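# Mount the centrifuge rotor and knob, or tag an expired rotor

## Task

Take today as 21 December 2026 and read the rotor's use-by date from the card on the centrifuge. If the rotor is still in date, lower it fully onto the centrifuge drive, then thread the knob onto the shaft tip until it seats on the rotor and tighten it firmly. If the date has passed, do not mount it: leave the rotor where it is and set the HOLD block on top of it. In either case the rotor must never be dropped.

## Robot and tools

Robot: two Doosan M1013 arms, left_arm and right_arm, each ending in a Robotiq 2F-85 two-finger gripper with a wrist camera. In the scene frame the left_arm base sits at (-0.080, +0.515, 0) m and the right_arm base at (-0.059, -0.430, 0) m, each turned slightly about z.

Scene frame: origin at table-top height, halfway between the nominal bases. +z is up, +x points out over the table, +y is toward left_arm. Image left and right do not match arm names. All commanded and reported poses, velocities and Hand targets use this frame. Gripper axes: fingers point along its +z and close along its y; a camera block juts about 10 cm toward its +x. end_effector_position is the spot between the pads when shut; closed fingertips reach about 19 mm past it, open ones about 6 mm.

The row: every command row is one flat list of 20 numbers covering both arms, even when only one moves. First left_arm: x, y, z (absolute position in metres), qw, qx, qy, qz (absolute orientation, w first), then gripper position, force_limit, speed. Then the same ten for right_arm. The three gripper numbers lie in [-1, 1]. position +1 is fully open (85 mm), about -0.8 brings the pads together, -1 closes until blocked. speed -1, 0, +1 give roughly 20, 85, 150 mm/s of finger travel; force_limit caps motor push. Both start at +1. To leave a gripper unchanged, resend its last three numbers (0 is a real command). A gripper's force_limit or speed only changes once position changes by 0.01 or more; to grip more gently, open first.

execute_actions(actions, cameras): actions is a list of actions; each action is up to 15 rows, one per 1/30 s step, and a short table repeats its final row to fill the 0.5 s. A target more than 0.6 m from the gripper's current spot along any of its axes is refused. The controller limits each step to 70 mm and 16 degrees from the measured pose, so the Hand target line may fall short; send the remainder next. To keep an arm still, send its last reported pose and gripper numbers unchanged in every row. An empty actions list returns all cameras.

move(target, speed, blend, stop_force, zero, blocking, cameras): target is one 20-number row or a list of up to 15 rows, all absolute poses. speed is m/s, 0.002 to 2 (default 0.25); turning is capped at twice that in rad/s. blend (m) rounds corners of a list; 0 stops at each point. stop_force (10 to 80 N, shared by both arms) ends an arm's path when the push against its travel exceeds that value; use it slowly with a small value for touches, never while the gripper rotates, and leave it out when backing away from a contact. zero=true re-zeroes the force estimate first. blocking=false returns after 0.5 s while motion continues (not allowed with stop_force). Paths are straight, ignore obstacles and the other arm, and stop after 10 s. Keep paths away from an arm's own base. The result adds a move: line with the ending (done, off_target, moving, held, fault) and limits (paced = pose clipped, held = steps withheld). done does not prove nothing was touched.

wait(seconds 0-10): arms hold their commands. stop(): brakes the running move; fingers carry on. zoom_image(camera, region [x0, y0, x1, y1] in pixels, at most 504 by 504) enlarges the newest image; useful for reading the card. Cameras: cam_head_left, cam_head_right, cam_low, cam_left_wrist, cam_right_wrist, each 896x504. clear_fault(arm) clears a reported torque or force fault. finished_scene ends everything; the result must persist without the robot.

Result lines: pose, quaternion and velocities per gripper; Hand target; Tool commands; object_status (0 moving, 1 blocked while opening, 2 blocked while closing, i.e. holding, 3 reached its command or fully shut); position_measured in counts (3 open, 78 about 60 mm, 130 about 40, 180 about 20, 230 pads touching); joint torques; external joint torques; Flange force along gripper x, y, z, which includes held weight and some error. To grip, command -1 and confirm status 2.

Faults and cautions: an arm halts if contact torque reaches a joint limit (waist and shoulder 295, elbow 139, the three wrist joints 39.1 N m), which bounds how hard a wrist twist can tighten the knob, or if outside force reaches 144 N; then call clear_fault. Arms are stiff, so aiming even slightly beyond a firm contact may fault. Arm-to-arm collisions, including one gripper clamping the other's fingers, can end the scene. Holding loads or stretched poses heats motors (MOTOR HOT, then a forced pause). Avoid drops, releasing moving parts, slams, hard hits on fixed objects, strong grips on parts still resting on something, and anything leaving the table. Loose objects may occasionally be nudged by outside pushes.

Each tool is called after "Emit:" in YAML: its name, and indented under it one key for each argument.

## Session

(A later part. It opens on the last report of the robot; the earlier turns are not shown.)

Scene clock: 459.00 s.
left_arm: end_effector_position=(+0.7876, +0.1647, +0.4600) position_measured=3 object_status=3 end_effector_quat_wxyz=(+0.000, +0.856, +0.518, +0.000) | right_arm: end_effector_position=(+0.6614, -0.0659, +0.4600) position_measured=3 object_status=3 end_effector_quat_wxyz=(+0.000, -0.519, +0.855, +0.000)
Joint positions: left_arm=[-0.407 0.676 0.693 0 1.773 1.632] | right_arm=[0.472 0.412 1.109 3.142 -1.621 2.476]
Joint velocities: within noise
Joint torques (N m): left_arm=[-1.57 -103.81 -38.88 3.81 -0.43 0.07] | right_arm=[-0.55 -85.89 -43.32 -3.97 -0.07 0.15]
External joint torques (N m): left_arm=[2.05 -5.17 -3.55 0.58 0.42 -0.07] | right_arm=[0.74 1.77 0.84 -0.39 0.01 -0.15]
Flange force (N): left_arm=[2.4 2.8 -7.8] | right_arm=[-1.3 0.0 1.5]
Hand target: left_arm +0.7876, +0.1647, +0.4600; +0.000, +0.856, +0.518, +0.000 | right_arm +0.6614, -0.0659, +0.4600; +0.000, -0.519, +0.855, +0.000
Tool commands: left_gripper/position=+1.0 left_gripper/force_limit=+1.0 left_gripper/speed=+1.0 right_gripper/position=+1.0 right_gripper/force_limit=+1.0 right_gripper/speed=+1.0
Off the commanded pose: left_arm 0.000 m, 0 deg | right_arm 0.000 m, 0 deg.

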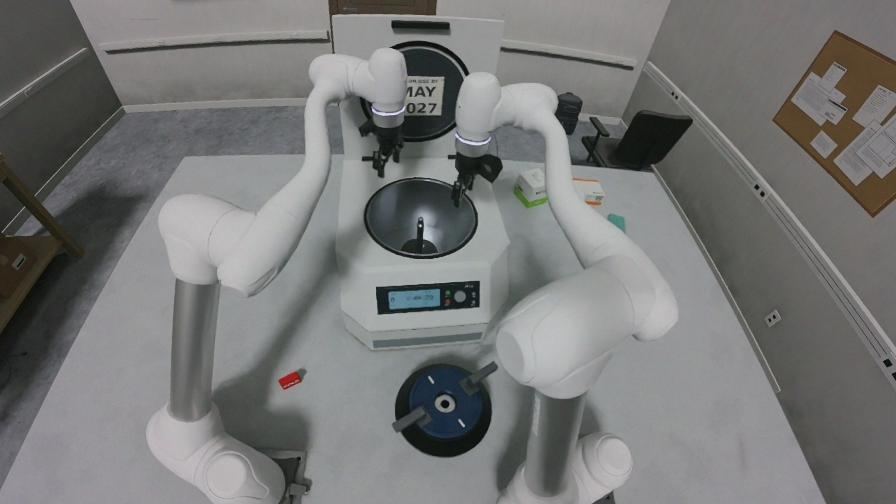

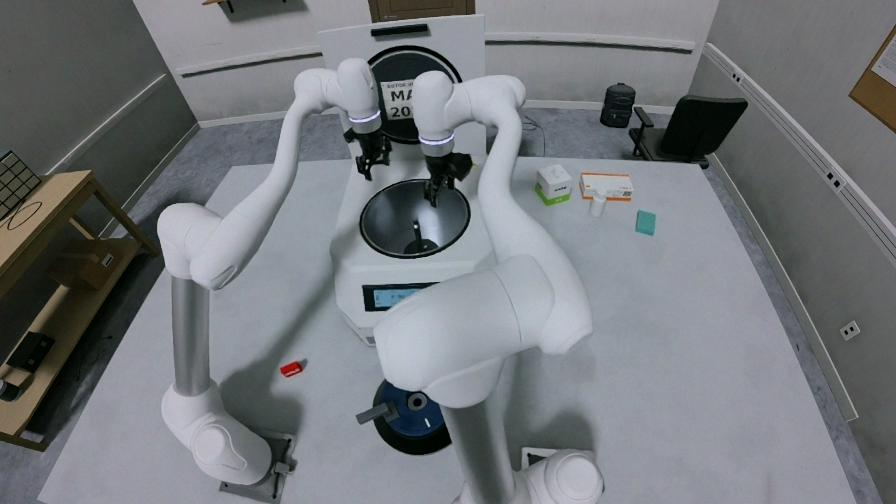

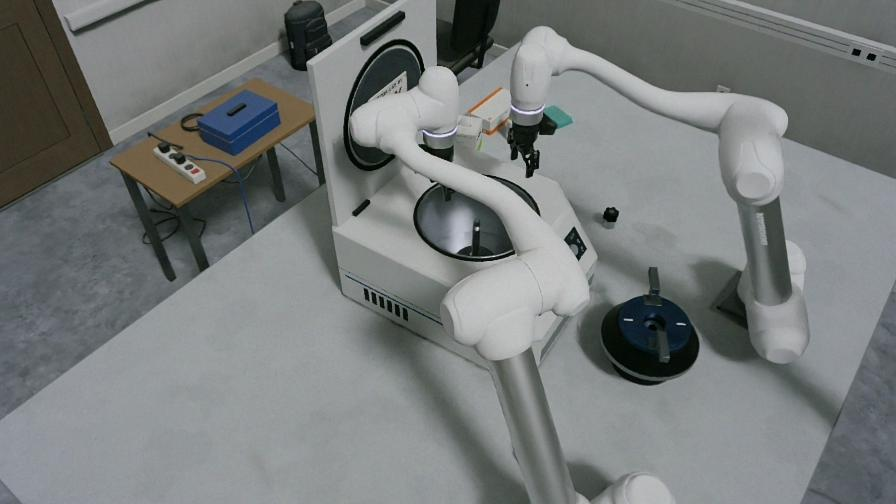

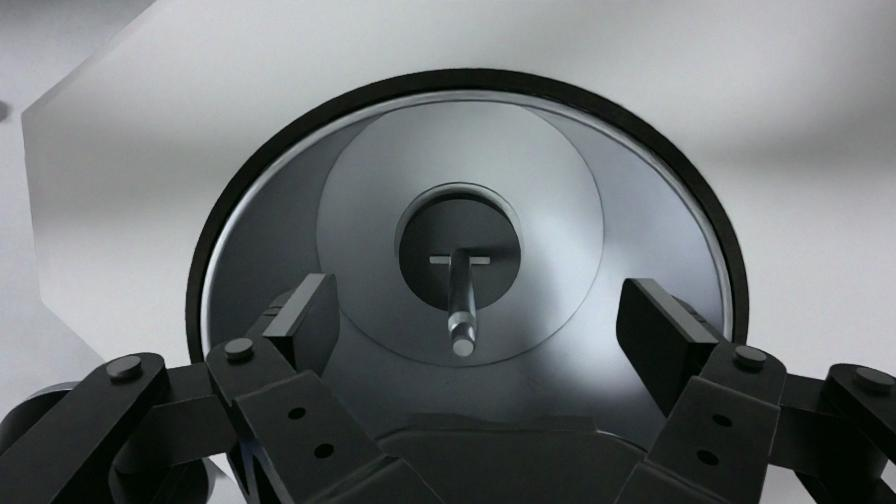

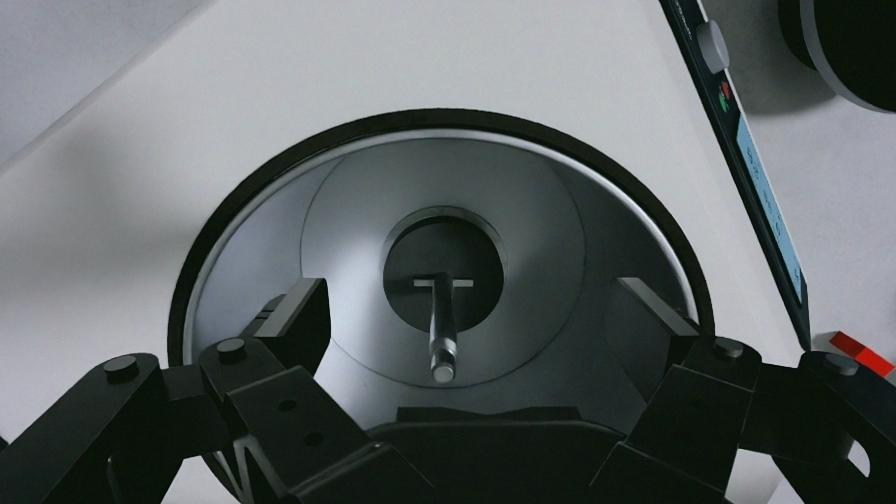

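Emit:
move:
  target: [0.7876, 0.1647, 0.53, 0, 0.8555, 0.5177, 0, 1, 1, 1, 0.6732, -0.0597, 0.53, 0, 0.5191, -0.8547, 0, 1, 1, 1]
  speed: 0.2
  cameras: ["cam_left_wrist", "cam_right_wrist"]

Scene clock: 523.93 s.
left_arm: end_effector_position=(+0.7876, +0.1647, +0.5300) position_measured=3 object_status=3 end_effector_quat_wxyz=(+0.000, +0.856, +0.518, +0.000) | right_arm: end_effector_position=(+0.6732, -0.0597, +0.5300) position_measured=3 object_status=3 end_effector_quat_wxyz=(+0.000, -0.519, +0.855, +0.000)
Joint positions: left_arm=[-0.407 0.735 0.458 0 1.948 1.632] | right_arm=[0.473 0.454 0.922 3.142 -1.766 2.477]
Joint torques (N m): left_arm=[-1.99 -106.57 -36.85 3.58 -0.43 0.13] | right_arm=[-0.03 -89.03 -42.62 -3.88 0.01 0.15]
External joint torques (N m): left_arm=[1.89 -5.21 -3.45 0.59 0.42 -0.13] | right_arm=[0.24 1.68 0.83 -0.41 -0.07 -0.15]
Flange force (N): left_arm=[0.0 0.0 0.0] | right_arm=[-0.8 -0.5 1.2]
Hand target: left_arm +0.7876, +0.1647, +0.5300; +0.000, +0.856, +0.518, +0.000 | right_arm +0.6732, -0.0597, +0.5300; +0.000, -0.519, +0.855, +0.000
Off the commanded pose: left_arm 0.000 m, 0 deg | right_arm 0.000 m, 0 deg.
move: done
Images, in order (width x height): cam_left_wrist 896x504, cam_right_wrist 896x504.

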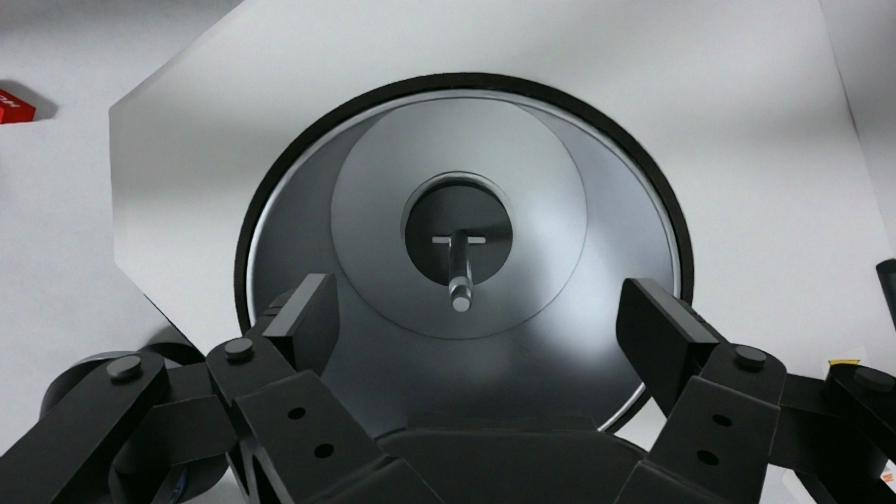

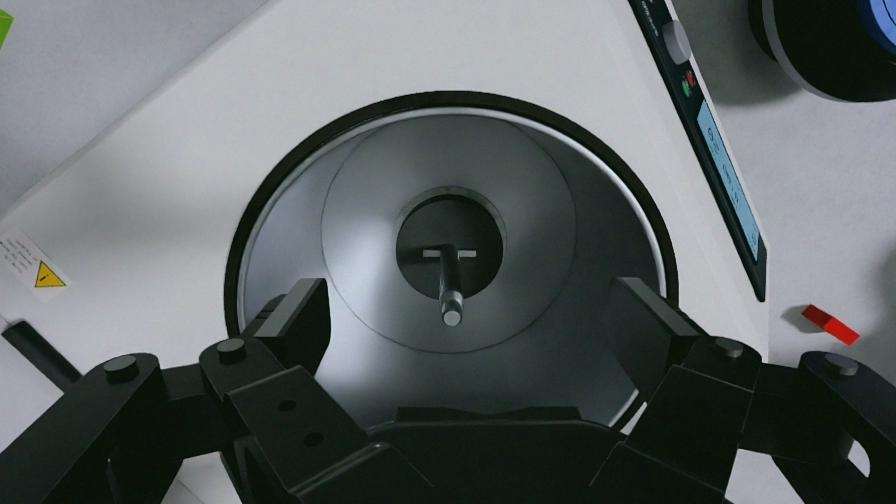

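Emit:
zoom_image:
  camera: "cam_left_wrist"
  region: [435, 265, 485, 325]

Emit:
zoom_image:
  camera: "cam_right_wrist"
  region: [427, 275, 477, 335]

Emit:
zoom_image:
  camera: "cam_left_wrist"
  region: [422, 220, 494, 260]

Emit:
zoom_image:
  camera: "cam_right_wrist"
  region: [413, 234, 485, 274]

Scaled by 8.400.

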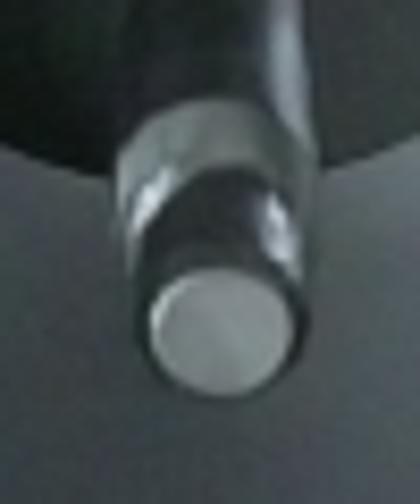

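Scaled by 8.400.

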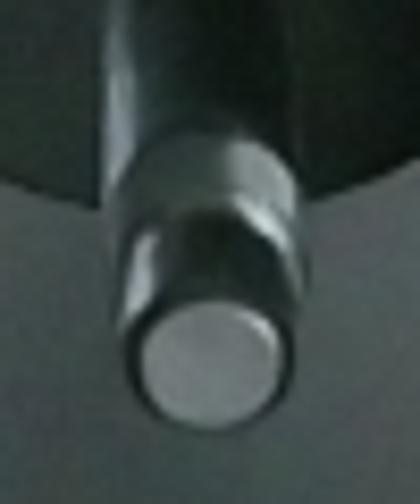

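Scaled by 7.000.

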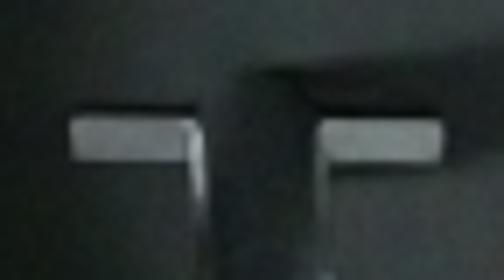

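Scaled by 7.000.

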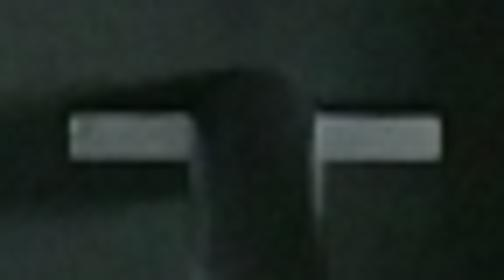

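Emit:
move:
  target: [0.7876, 0.1647, 0.40, 0, 0.8555, 0.5177, 0, 1, 1, 1, 0.6732, -0.0597, 0.42, 0, 0.5191, -0.8547, 0, 1, 1, 1]
  speed: 0.2
  cameras: ["cam_left_wrist", "cam_right_wrist"]

Scene clock: 556.10 s.
left_arm: end_effector_position=(+0.7876, +0.1647, +0.4001) position_measured=3 object_status=3 end_effector_quat_wxyz=(+0.000, +0.856, +0.518, +0.000) | right_arm: end_effector_position=(+0.6732, -0.0597, +0.4200) position_measured=3 object_status=3 end_effector_quat_wxyz=(+0.000, -0.519, +0.855, +0.000)
Joint positions: left_arm=[-0.407 0.656 0.835 0 1.651 1.632] | right_arm=[0.473 0.435 1.148 3.142 -1.559 2.477]
Joint torques (N m): left_arm=[-1.89 -102.8 -40.31 3.88 -0.38 0.09] | right_arm=[-0.57 -88.12 -43.16 -4.03 -0.13 0.14]
External joint torques (N m): left_arm=[1.68 -5.71 -3.03 0.6 0.38 -0.09] | right_arm=[0.79 0.58 0.19 -0.4 0.06 -0.13]
Flange force (N): left_arm=[1.6 -0.9 -6.1] | right_arm=[-0.9 0.3 0.5]
Hand target: left_arm +0.7876, +0.1647, +0.4000; +0.000, +0.856, +0.518, +0.000 | right_arm +0.6732, -0.0597, +0.4200; +0.000, -0.519, +0.855, +0.000
Off the commanded pose: left_arm 0.000 m, 0 deg | right_arm 0.000 m, 0 deg.
move: done
Images, in order (width x height): cam_left_wrist 896x504, cam_right_wrist 896x504.

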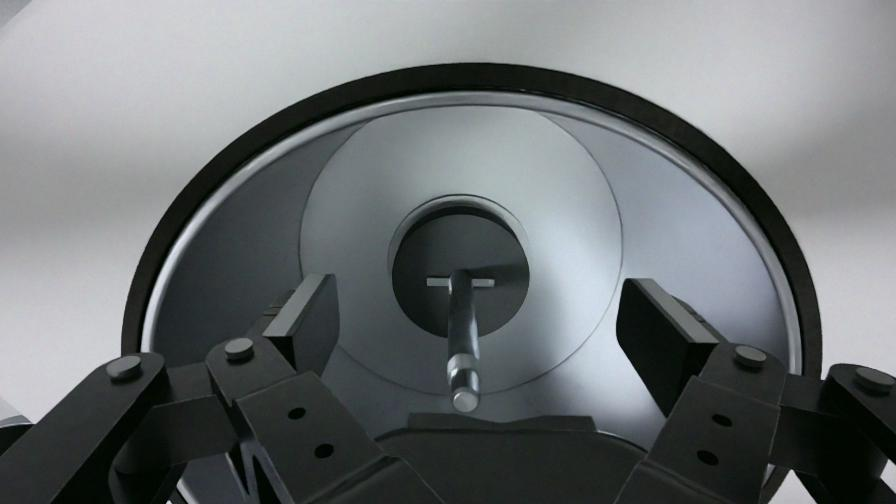

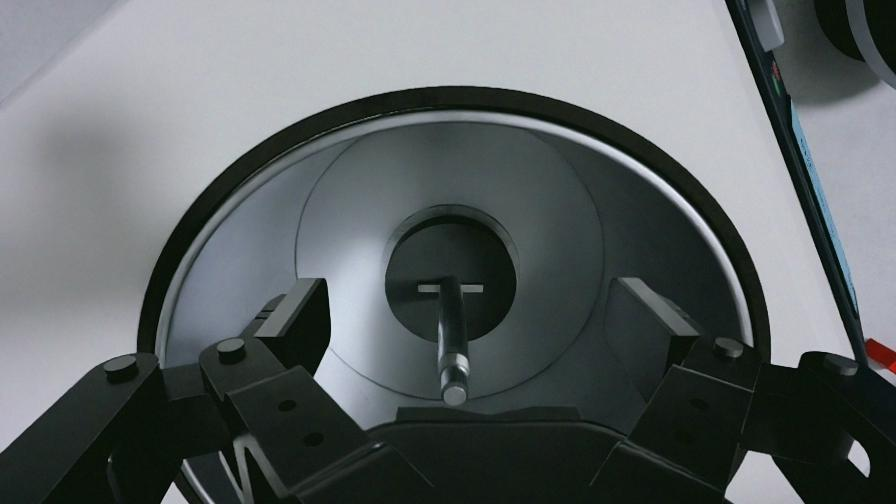

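Emit:
zoom_image:
  camera: "cam_left_wrist"
  region: [440, 360, 490, 420]

Emit:
zoom_image:
  camera: "cam_right_wrist"
  region: [430, 355, 480, 415]

Emit:
zoom_image:
  camera: "cam_left_wrist"
  region: [424, 263, 496, 303]

Emit:
zoom_image:
  camera: "cam_right_wrist"
  region: [414, 268, 486, 308]

Scaled by 8.400.

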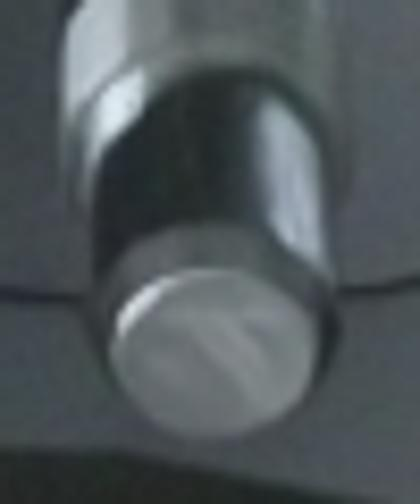

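Scaled by 8.400.

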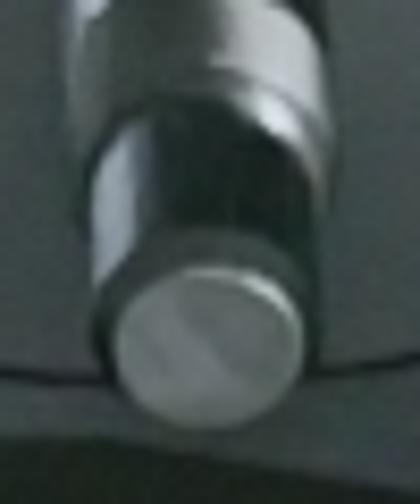

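Scaled by 7.000.

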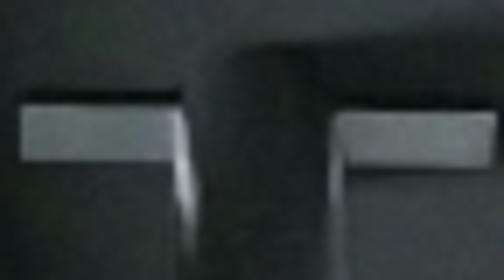

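Scaled by 7.000.

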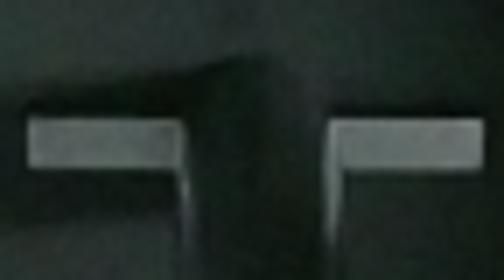

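Emit:
move:
  target:
    - [0.7876, 0.1647, 0.50, 0, 0.8555, 0.5177, 0, 1, 1, 1, 0.6732, -0.0597, 0.50, 0, 0.5191, -0.8547, 0, 1, 1, 1]
    - [0.0735, 0.1036, 0.50, 0, 0.4909, 0.8712, 0, 1, 1, 1, 0.2129, -0.1276, 0.50, 0, 0.8721, -0.4894, 0, 1, 1, 1]
    - [0.0735, 0.1036, 0.45, 0, 0.4909, 0.8712, 0, 1, 1, 1, 0.2129, -0.1276, 0.45, 0, 0.8721, -0.4894, 0, 1, 1, 1]
  blend: [0.03, 0.03, 0]
  speed: 0.3
  cameras: ["all"]

Scene clock: 604.23 s.
left_arm: end_effector_position=(+0.0735, +0.1036, +0.4501) position_measured=3 object_status=3 end_effector_quat_wxyz=(+0.000, +0.491, +0.871, +0.000) | right_arm: end_effector_position=(+0.2129, -0.1276, +0.4501) position_measured=3 object_status=3 end_effector_quat_wxyz=(+0.000, +0.872, -0.489, +0.000)
Joint positions: left_arm=[-1.278 -0.195 1.806 0 1.531 -0.266] | right_arm=[0.8 -0.25 1.847 3.142 -1.544 1.777]
Joint torques (N m): left_arm=[-1.94 -21.94 -39.95 3.81 -0.32 0.1] | right_arm=[-1.09 -18.85 -43.64 -4.02 0.05 0.1]
External joint torques (N m): left_arm=[2.19 -1.4 -3.5 0.6 0.4 -0.1] | right_arm=[1.06 2.41 0.81 -0.41 -0.07 -0.1]
Flange force (N): left_arm=[-3.3 4.2 -6.9] | right_arm=[-3.2 -2.4 1.4]
Hand target: left_arm +0.0735, +0.1036, +0.4500; +0.000, +0.491, +0.871, +0.000 | right_arm +0.2129, -0.1276, +0.4500; +0.000, +0.872, -0.489, +0.000
Off the commanded pose: left_arm 0.000 m, 0 deg | right_arm 0.000 m, 0 deg.
move: done; blend cut to 0.025 m at target 2

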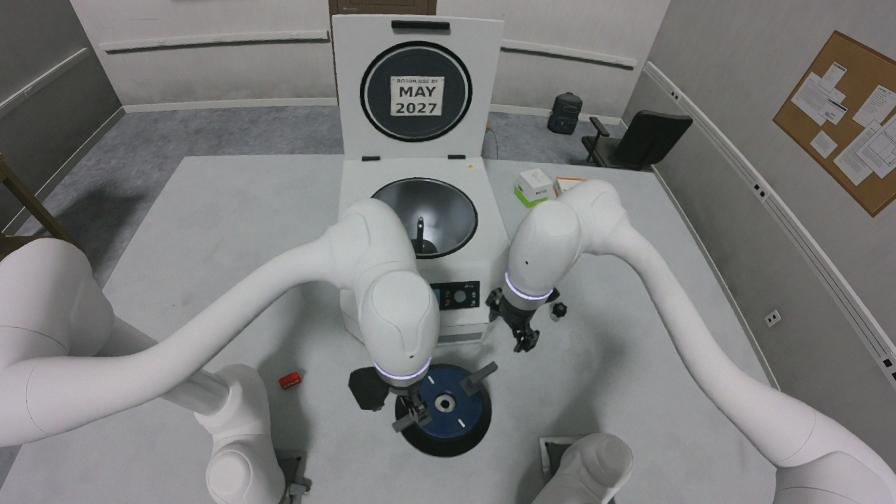

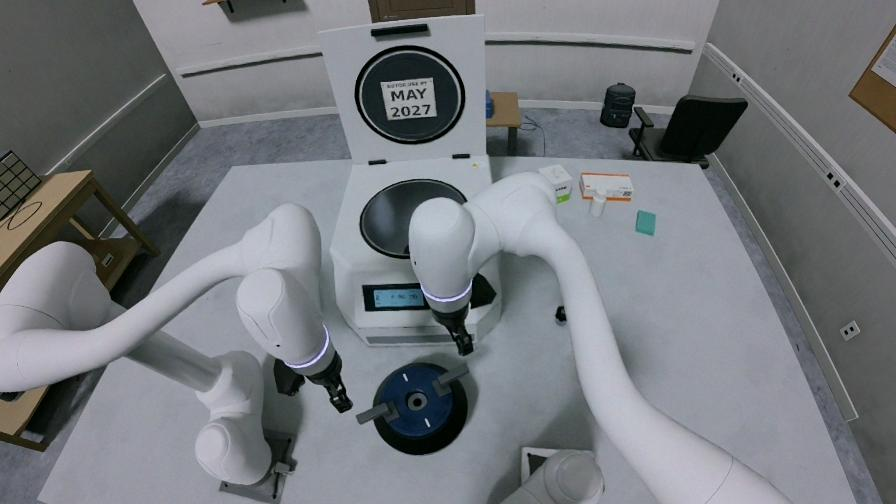

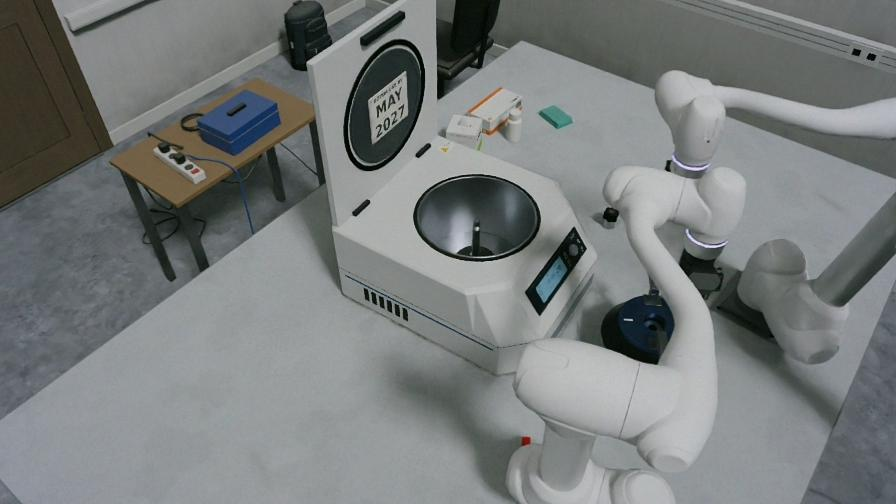

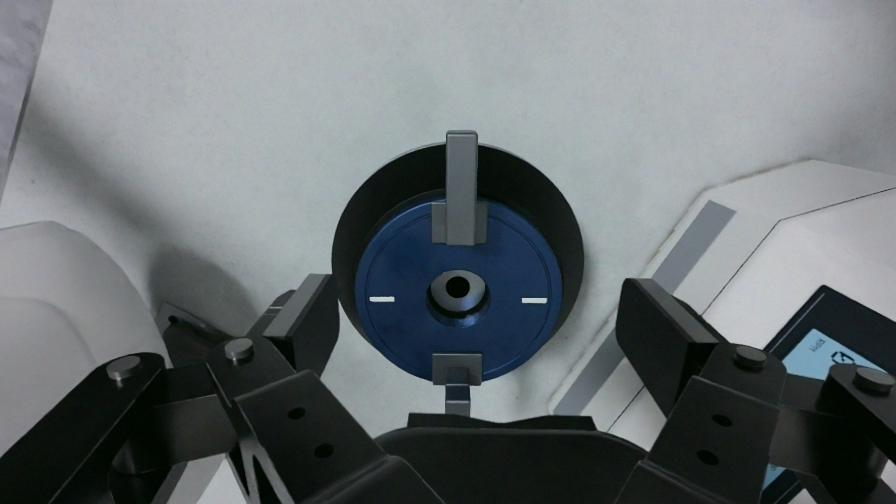

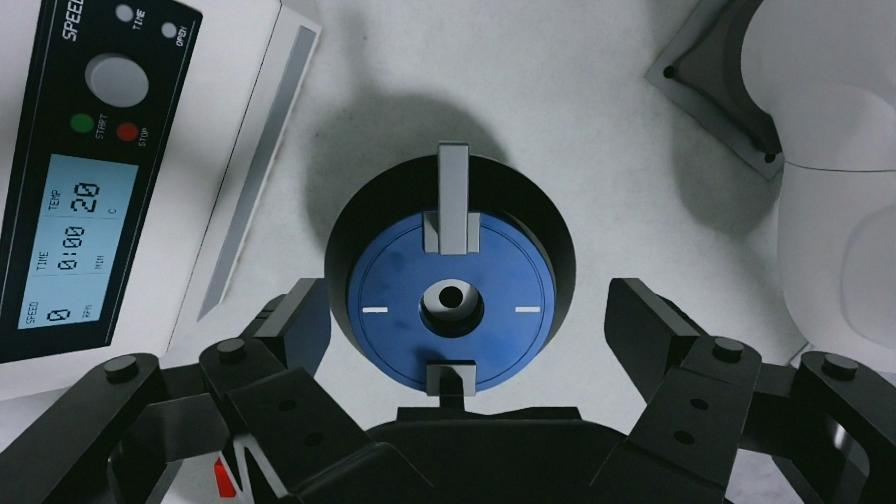

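Emit:
zoom_image:
  camera: "cam_left_wrist"
  region: [422, 260, 494, 332]

Emit:
zoom_image:
  camera: "cam_right_wrist"
  region: [415, 270, 487, 342]

Emit:
zoom_image:
  camera: "cam_left_wrist"
  region: [360, 280, 560, 320]

Emit:
zoom_image:
  camera: "cam_right_wrist"
  region: [352, 290, 552, 330]

Scaled by 7.000.

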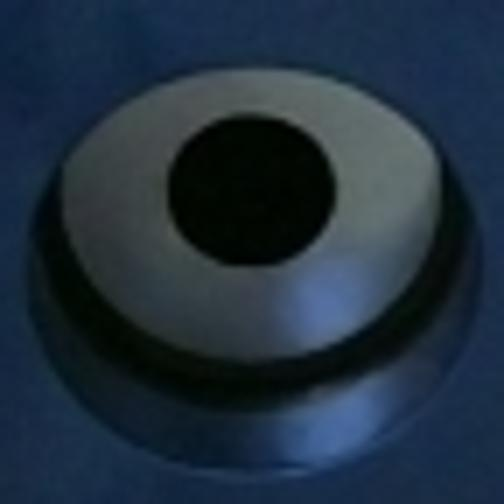

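Scaled by 7.000.

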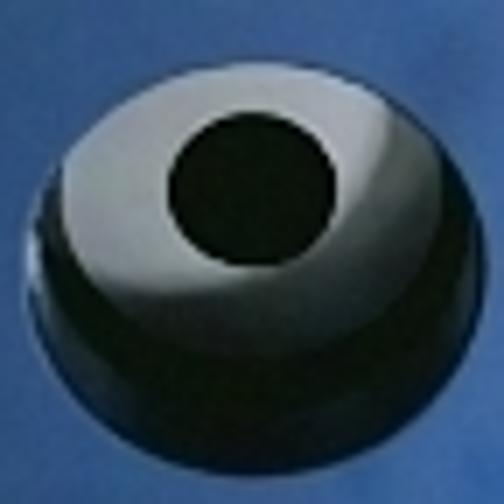

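Scaled by 2.520.

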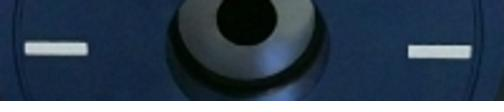

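Scaled by 2.520.

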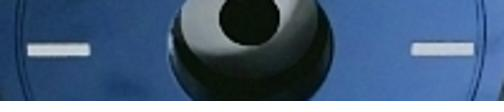

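Emit:
move:
  target: [0.0735, 0.1036, 0.28, 0, 0.4909, 0.8712, 0, 1, 1, 1, 0.2129, -0.1276, 0.28, 0, 0.8721, -0.4894, 0, 1, 1, 1]
  speed: 0.2
  cameras: ["cam_left_wrist", "cam_right_wrist"]

Scene clock: 631.37 s.
left_arm: end_effector_position=(+0.0735, +0.1036, +0.2800) position_measured=3 object_status=3 end_effector_quat_wxyz=(+0.000, +0.491, +0.871, +0.000) | right_arm: end_effector_position=(+0.2129, -0.1276, +0.2800) position_measured=3 object_status=3 end_effector_quat_wxyz=(+0.000, +0.872, -0.489, +0.000)
Joint positions: left_arm=[-1.278 -0.136 2.07 0 1.208 -0.266] | right_arm=[0.8 -0.193 2.116 3.142 -1.219 1.777]
Joint torques (N m): left_arm=[-2 -26.58 -37 3.47 -0.32 0.12] | right_arm=[-1.11 -21.72 -40.81 -3.71 0.06 0.05]
External joint torques (N m): left_arm=[2 0.62 -3.3 0.62 0.39 -0.12] | right_arm=[1.13 1.76 0.56 -0.45 -0.08 -0.05]
Flange force (N): left_arm=[-6.7 3.1 -4.9] | right_arm=[-3.3 -1.7 1.8]
Hand target: left_arm +0.0735, +0.1036, +0.2800; +0.000, +0.491, +0.871, +0.000 | right_arm +0.2129, -0.1276, +0.2800; +0.000, +0.872, -0.489, +0.000
Off the commanded pose: left_arm 0.000 m, 0 deg | right_arm 0.000 m, 0 deg.
move: done
Images, in order (width x height): cam_left_wrist 896x504, cam_right_wrist 896x504.

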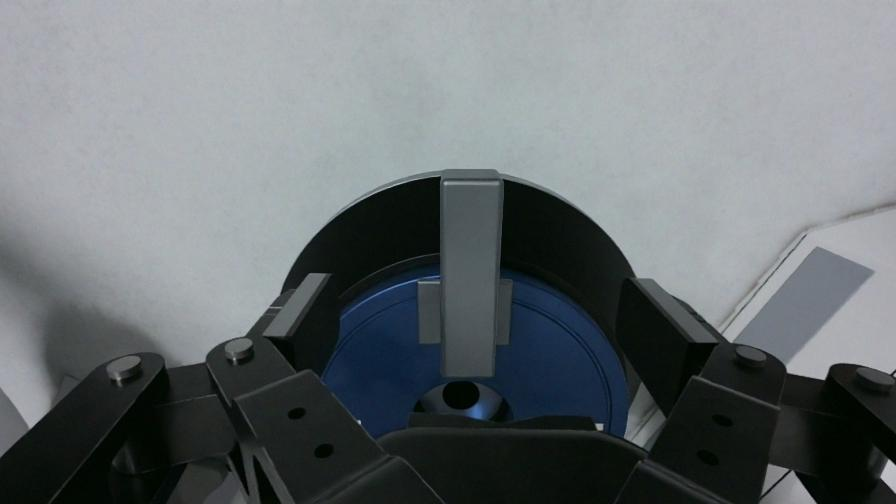

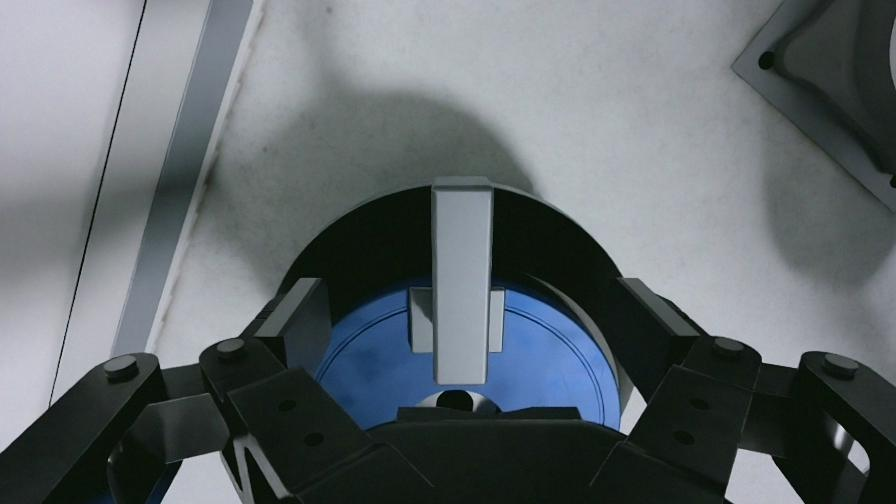

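Emit:
zoom_image:
  camera: "cam_left_wrist"
  region: [425, 165, 515, 265]

Emit:
zoom_image:
  camera: "cam_left_wrist"
  region: [425, 300, 515, 400]

Emit:
zoom_image:
  camera: "cam_right_wrist"
  region: [417, 172, 507, 272]

Emit:
zoom_image:
  camera: "cam_right_wrist"
  region: [417, 310, 507, 410]

Scaled by 5.040.

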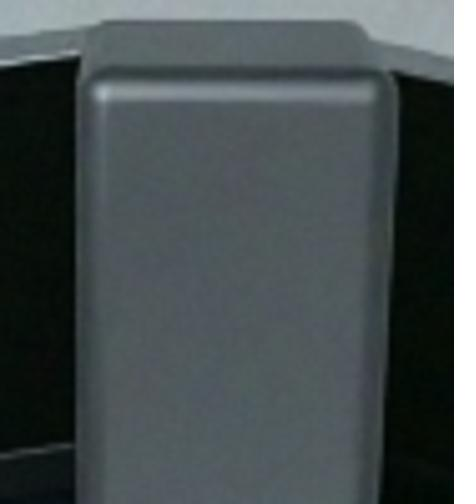

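Scaled by 5.040.

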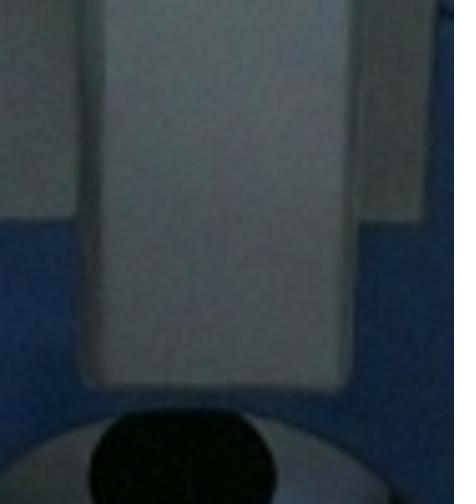

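Scaled by 5.040.

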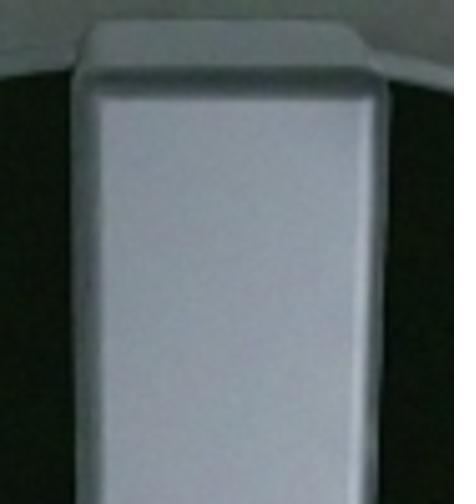

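Scaled by 5.040.

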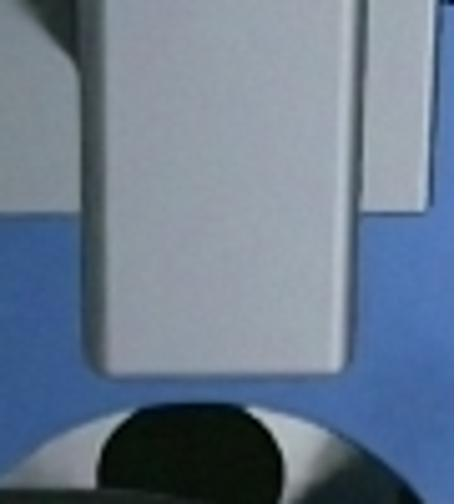

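Emit:
move:
  target:
    - [0.0730, 0.1033, 0.26, 0, 0.4890, 0.8723, 0, 1, 1, 1, 0.2134, -0.1273, 0.26, 0, 0.8731, -0.4875, 0, 1, 1, 1]
    - [0.0730, 0.1033, 0.226, 0, 0.4890, 0.8723, 0, 1, 1, 1, 0.2134, -0.1273, 0.226, 0, 0.8731, -0.4875, 0, 1, 1, 1]
  blend: [0.005, 0]
  speed: [0.08, 0.06]
  cameras: ["cam_left_wrist", "cam_right_wrist"]

Scene clock: 672.57 s.
left_arm: end_effector_position=(+0.0730, +0.1033, +0.2260) position_measured=3 object_status=3 end_effector_quat_wxyz=(+0.000, +0.489, +0.872, +0.000) | right_arm: end_effector_position=(+0.2134, -0.1273, +0.2260) position_measured=3 object_status=3 end_effector_quat_wxyz=(+0.000, +0.873, -0.488, +0.000)
Joint positions: left_arm=[-1.279 -0.095 2.14 0 1.096 -0.271] | right_arm=[0.8 -0.151 2.188 3.142 -1.105 1.772]
Joint torques (N m): left_arm=[-2.01 -28.59 -35.09 3.35 -0.32 0.14] | right_arm=[-0.73 -24.57 -39.02 -3.57 -0.03 0.1]
External joint torques (N m): left_arm=[2.07 0.2 -3.26 0.55 0.4 -0.14] | right_arm=[0.73 2.38 0.83 -0.37 0.01 -0.1]
Flange force (N): left_arm=[-6.3 3.3 -4.7] | right_arm=[-2.4 -2.6 3.2]
Hand target: left_arm +0.0730, +0.1033, +0.2260; +0.000, +0.489, +0.872, +0.000 | right_arm +0.2134, -0.1273, +0.2260; +0.000, +0.873, -0.488, +0.000
Off the commanded pose: left_arm 0.000 m, 0 deg | right_arm 0.000 m, 0 deg.
move: done
Images, in order (width x height): cam_left_wrist 896x504, cam_right_wrist 896x504.

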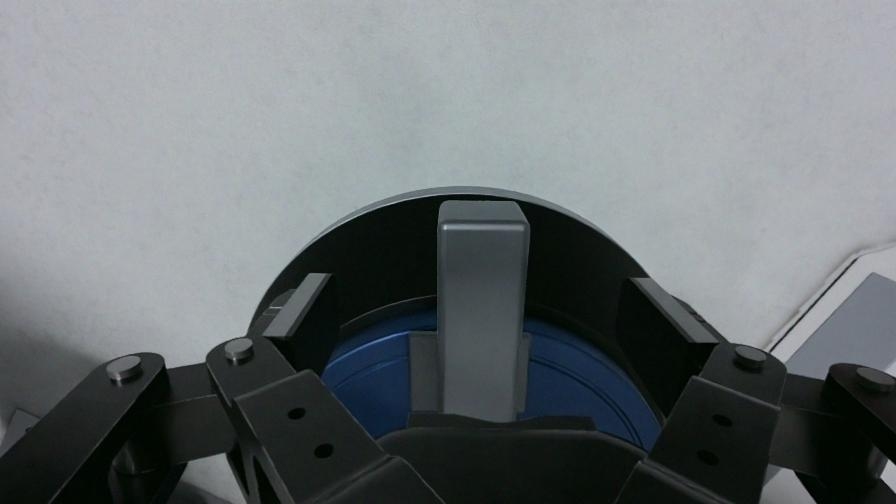

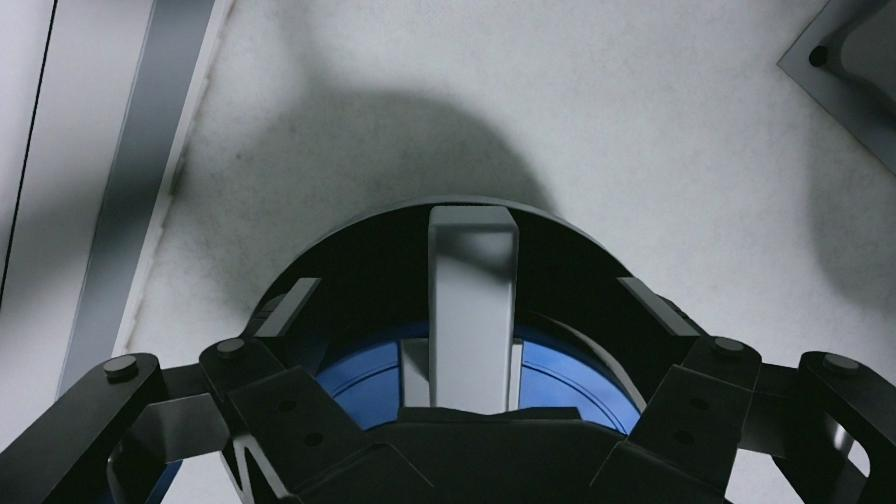

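Emit:
move:
  target: [0.0730, 0.1033, 0.226, 0, 0.4890, 0.8723, 0, -1, 0.2, -1, 0.2134, -0.1273, 0.226, 0, 0.8731, -0.4875, 0, -1, 0.2, -1]
  speed: 0.05
  cameras: ["cam_left_wrist", "cam_right_wrist"]

Scene clock: 681.00 s.
left_arm: end_effector_position=(+0.0730, +0.1033, +0.2260) position_measured=172 object_status=0 end_effector_quat_wxyz=(+0.000, +0.489, +0.872, +0.000) | right_arm: end_effector_position=(+0.2134, -0.1273, +0.2260) position_measured=172 object_status=0 end_effector_quat_wxyz=(+0.000, +0.873, -0.488, +0.000)
Joint positions: left_arm=[-1.279 -0.095 2.14 0 1.096 -0.271] | right_arm=[0.8 -0.151 2.188 3.142 -1.105 1.772]
Joint torques (N m): left_arm=[0.11 -17.92 -27.09 4.82 -2.3 0.23] | right_arm=[-3.09 -7.13 -31.12 -4.63 6.33 -0.04]
External joint torques (N m): left_arm=[0.01 -10.76 -11.45 -0.91 2.36 -0.23] | right_arm=[3.15 -15.47 -7.3 0.66 -6.35 0.04]
Flange force (N): left_arm=[1.7 -0.2 -28.6] | right_arm=[-2.3 19.8 -36.8]
Hand target: left_arm +0.0730, +0.1033, +0.2260; +0.000, +0.489, +0.872, +0.000 | right_arm +0.2134, -0.1273, +0.2260; +0.000, +0.873, -0.488, +0.000
Off the commanded pose: left_arm 0.000 m, 0 deg | right_arm 0.000 m, 0 deg.
move: done
Images, in order (width x height): cam_left_wrist 896x504, cam_right_wrist 896x504.

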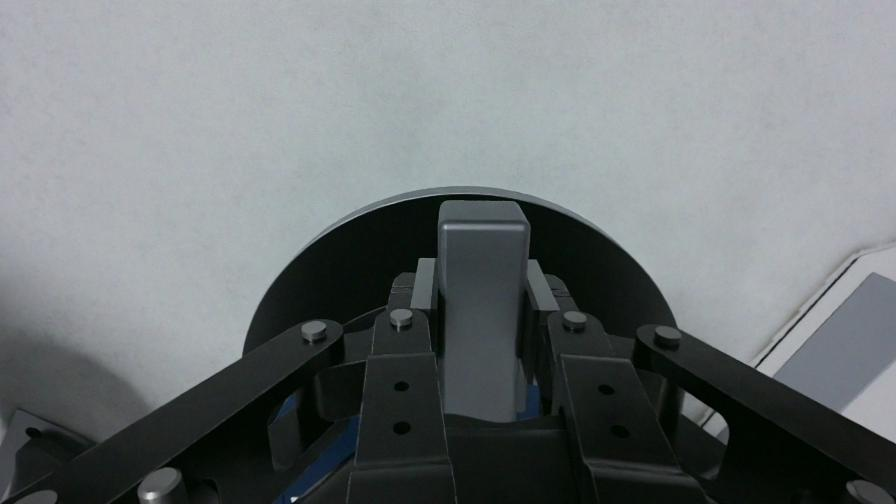

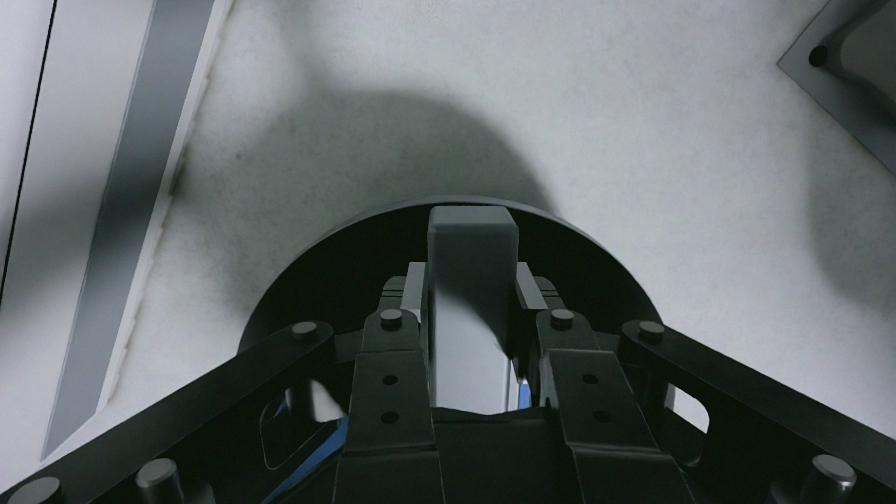

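Emit:
wait:
  seconds: 0.5

Scene clock: 684.40 s.
left_arm: end_effector_position=(+0.0730, +0.1033, +0.2260) position_measured=172 object_status=2 end_effector_quat_wxyz=(+0.000, +0.489, +0.872, +0.000) | right_arm: end_effector_position=(+0.2134, -0.1273, +0.2260) position_measured=172 object_status=2 end_effector_quat_wxyz=(+0.000, +0.873, -0.488, +0.000)
Joint positions: left_arm=[-1.279 -0.095 2.14 0 1.096 -0.271] | right_arm=[0.8 -0.151 2.188 3.142 -1.105 1.772]
Joint torques (N m): left_arm=[0.41 -18.38 -27.01 5.02 -1.95 0.24] | right_arm=[-2.14 -7.02 -31.33 -4.38 6.21 -0.09]
External joint torques (N m): left_arm=[-0.19 -10.18 -11.29 -1.13 2.03 -0.24] | right_arm=[2.2 -15.56 -7.08 0.42 -6.23 0.09]
Flange force (N): left_arm=[1.0 -0.8 -27.2] | right_arm=[0.0 19.8 -36.4]
Hand target: left_arm +0.0730, +0.1033, +0.2260; +0.000, +0.489, +0.872, +0.000 | right_arm +0.2134, -0.1273, +0.2260; +0.000, +0.873, -0.488, +0.000
Tool commands: left_gripper/position=-1.0 left_gripper/force_limit=+0.2 left_gripper/speed=-1.0 right_gripper/position=-1.0 right_gripper/force_limit=+0.2 right_gripper/speed=-1.0
Off the commanded pose: left_arm 0.000 m, 0 deg | right_arm 0.000 m, 0 deg.
wait: 0.50 s; at rest from the start

Emit:
move:
  target: [0.0730, 0.1033, 0.228, 0, 0.4890, 0.8723, 0, -1, 0.2, -1, 0.2134, -0.1273, 0.228, 0, 0.8731, -0.4875, 0, -1, 0.2, -1]
  speed: 0.02

Scene clock: 687.50 s.
left_arm: end_effector_position=(+0.0730, +0.1033, +0.2280) position_measured=172 object_status=2 end_effector_quat_wxyz=(+0.000, +0.489, +0.872, +0.000) | right_arm: end_effector_position=(+0.2134, -0.1273, +0.2280) position_measured=172 object_status=2 end_effector_quat_wxyz=(+0.000, +0.873, -0.488, +0.000)
Joint positions: left_arm=[-1.279 -0.097 2.138 0 1.101 -0.271] | right_arm=[0.8 -0.153 2.185 3.142 -1.109 1.772]
Joint torques (N m): left_arm=[-2.7 -44.21 -48.61 2.89 2.03 0.22] | right_arm=[-3.51 -39.97 -56.65 -5.53 -0.56 -0.08]
External joint torques (N m): left_arm=[2.75 16.04 10.13 1.01 -1.96 -0.22] | right_arm=[3.52 17.8 18.32 1.56 0.54 0.08]
Flange force (N): left_arm=[-13.9 3.2 30.6] | right_arm=[-10.2 -3.4 40.3]
Hand target: left_arm +0.0730, +0.1033, +0.2280; +0.000, +0.489, +0.872, +0.000 | right_arm +0.2134, -0.1273, +0.2280; +0.000, +0.873, -0.488, +0.000
Off the commanded pose: left_arm 0.000 m, 0 deg | right_arm 0.000 m, 0 deg.
move: done

Emit:
move:
  target: [0.0730, 0.1033, 0.233, 0, 0.4890, 0.8723, 0, -1, 0.2, -1, 0.2134, -0.1273, 0.233, 0, 0.8731, -0.4875, 0, -1, 0.2, -1]
  speed: 0.02

Scene clock: 690.47 s.
left_arm: end_effector_position=(+0.0730, +0.1033, +0.2330) position_measured=172 object_status=2 end_effector_quat_wxyz=(+0.000, +0.489, +0.872, +0.000) | right_arm: end_effector_position=(+0.2134, -0.1273, +0.2330) position_measured=172 object_status=2 end_effector_quat_wxyz=(+0.000, +0.873, -0.488, +0.000)
Joint positions: left_arm=[-1.279 -0.101 2.131 0 1.111 -0.271] | right_arm=[0.8 -0.157 2.179 3.142 -1.12 1.772]
Joint torques (N m): left_arm=[-2.63 -43.98 -49.13 3.01 2.01 0.17] | right_arm=[-3.34 -39.19 -56.94 -5.54 -0.62 -0.11]
External joint torques (N m): left_arm=[2.61 15.42 10.08 0.94 -1.94 -0.17] | right_arm=[3.33 17.49 18.52 1.58 0.6 0.11]
Flange force (N): left_arm=[-13.0 3.1 29.8] | right_arm=[-9.6 -2.8 40.3]
Hand target: left_arm +0.0730, +0.1033, +0.2330; +0.000, +0.489, +0.872, +0.000 | right_arm +0.2134, -0.1273, +0.2330; +0.000, +0.873, -0.488, +0.000
Off the commanded pose: left_arm 0.000 m, 0 deg | right_arm 0.000 m, 0 deg.
move: done


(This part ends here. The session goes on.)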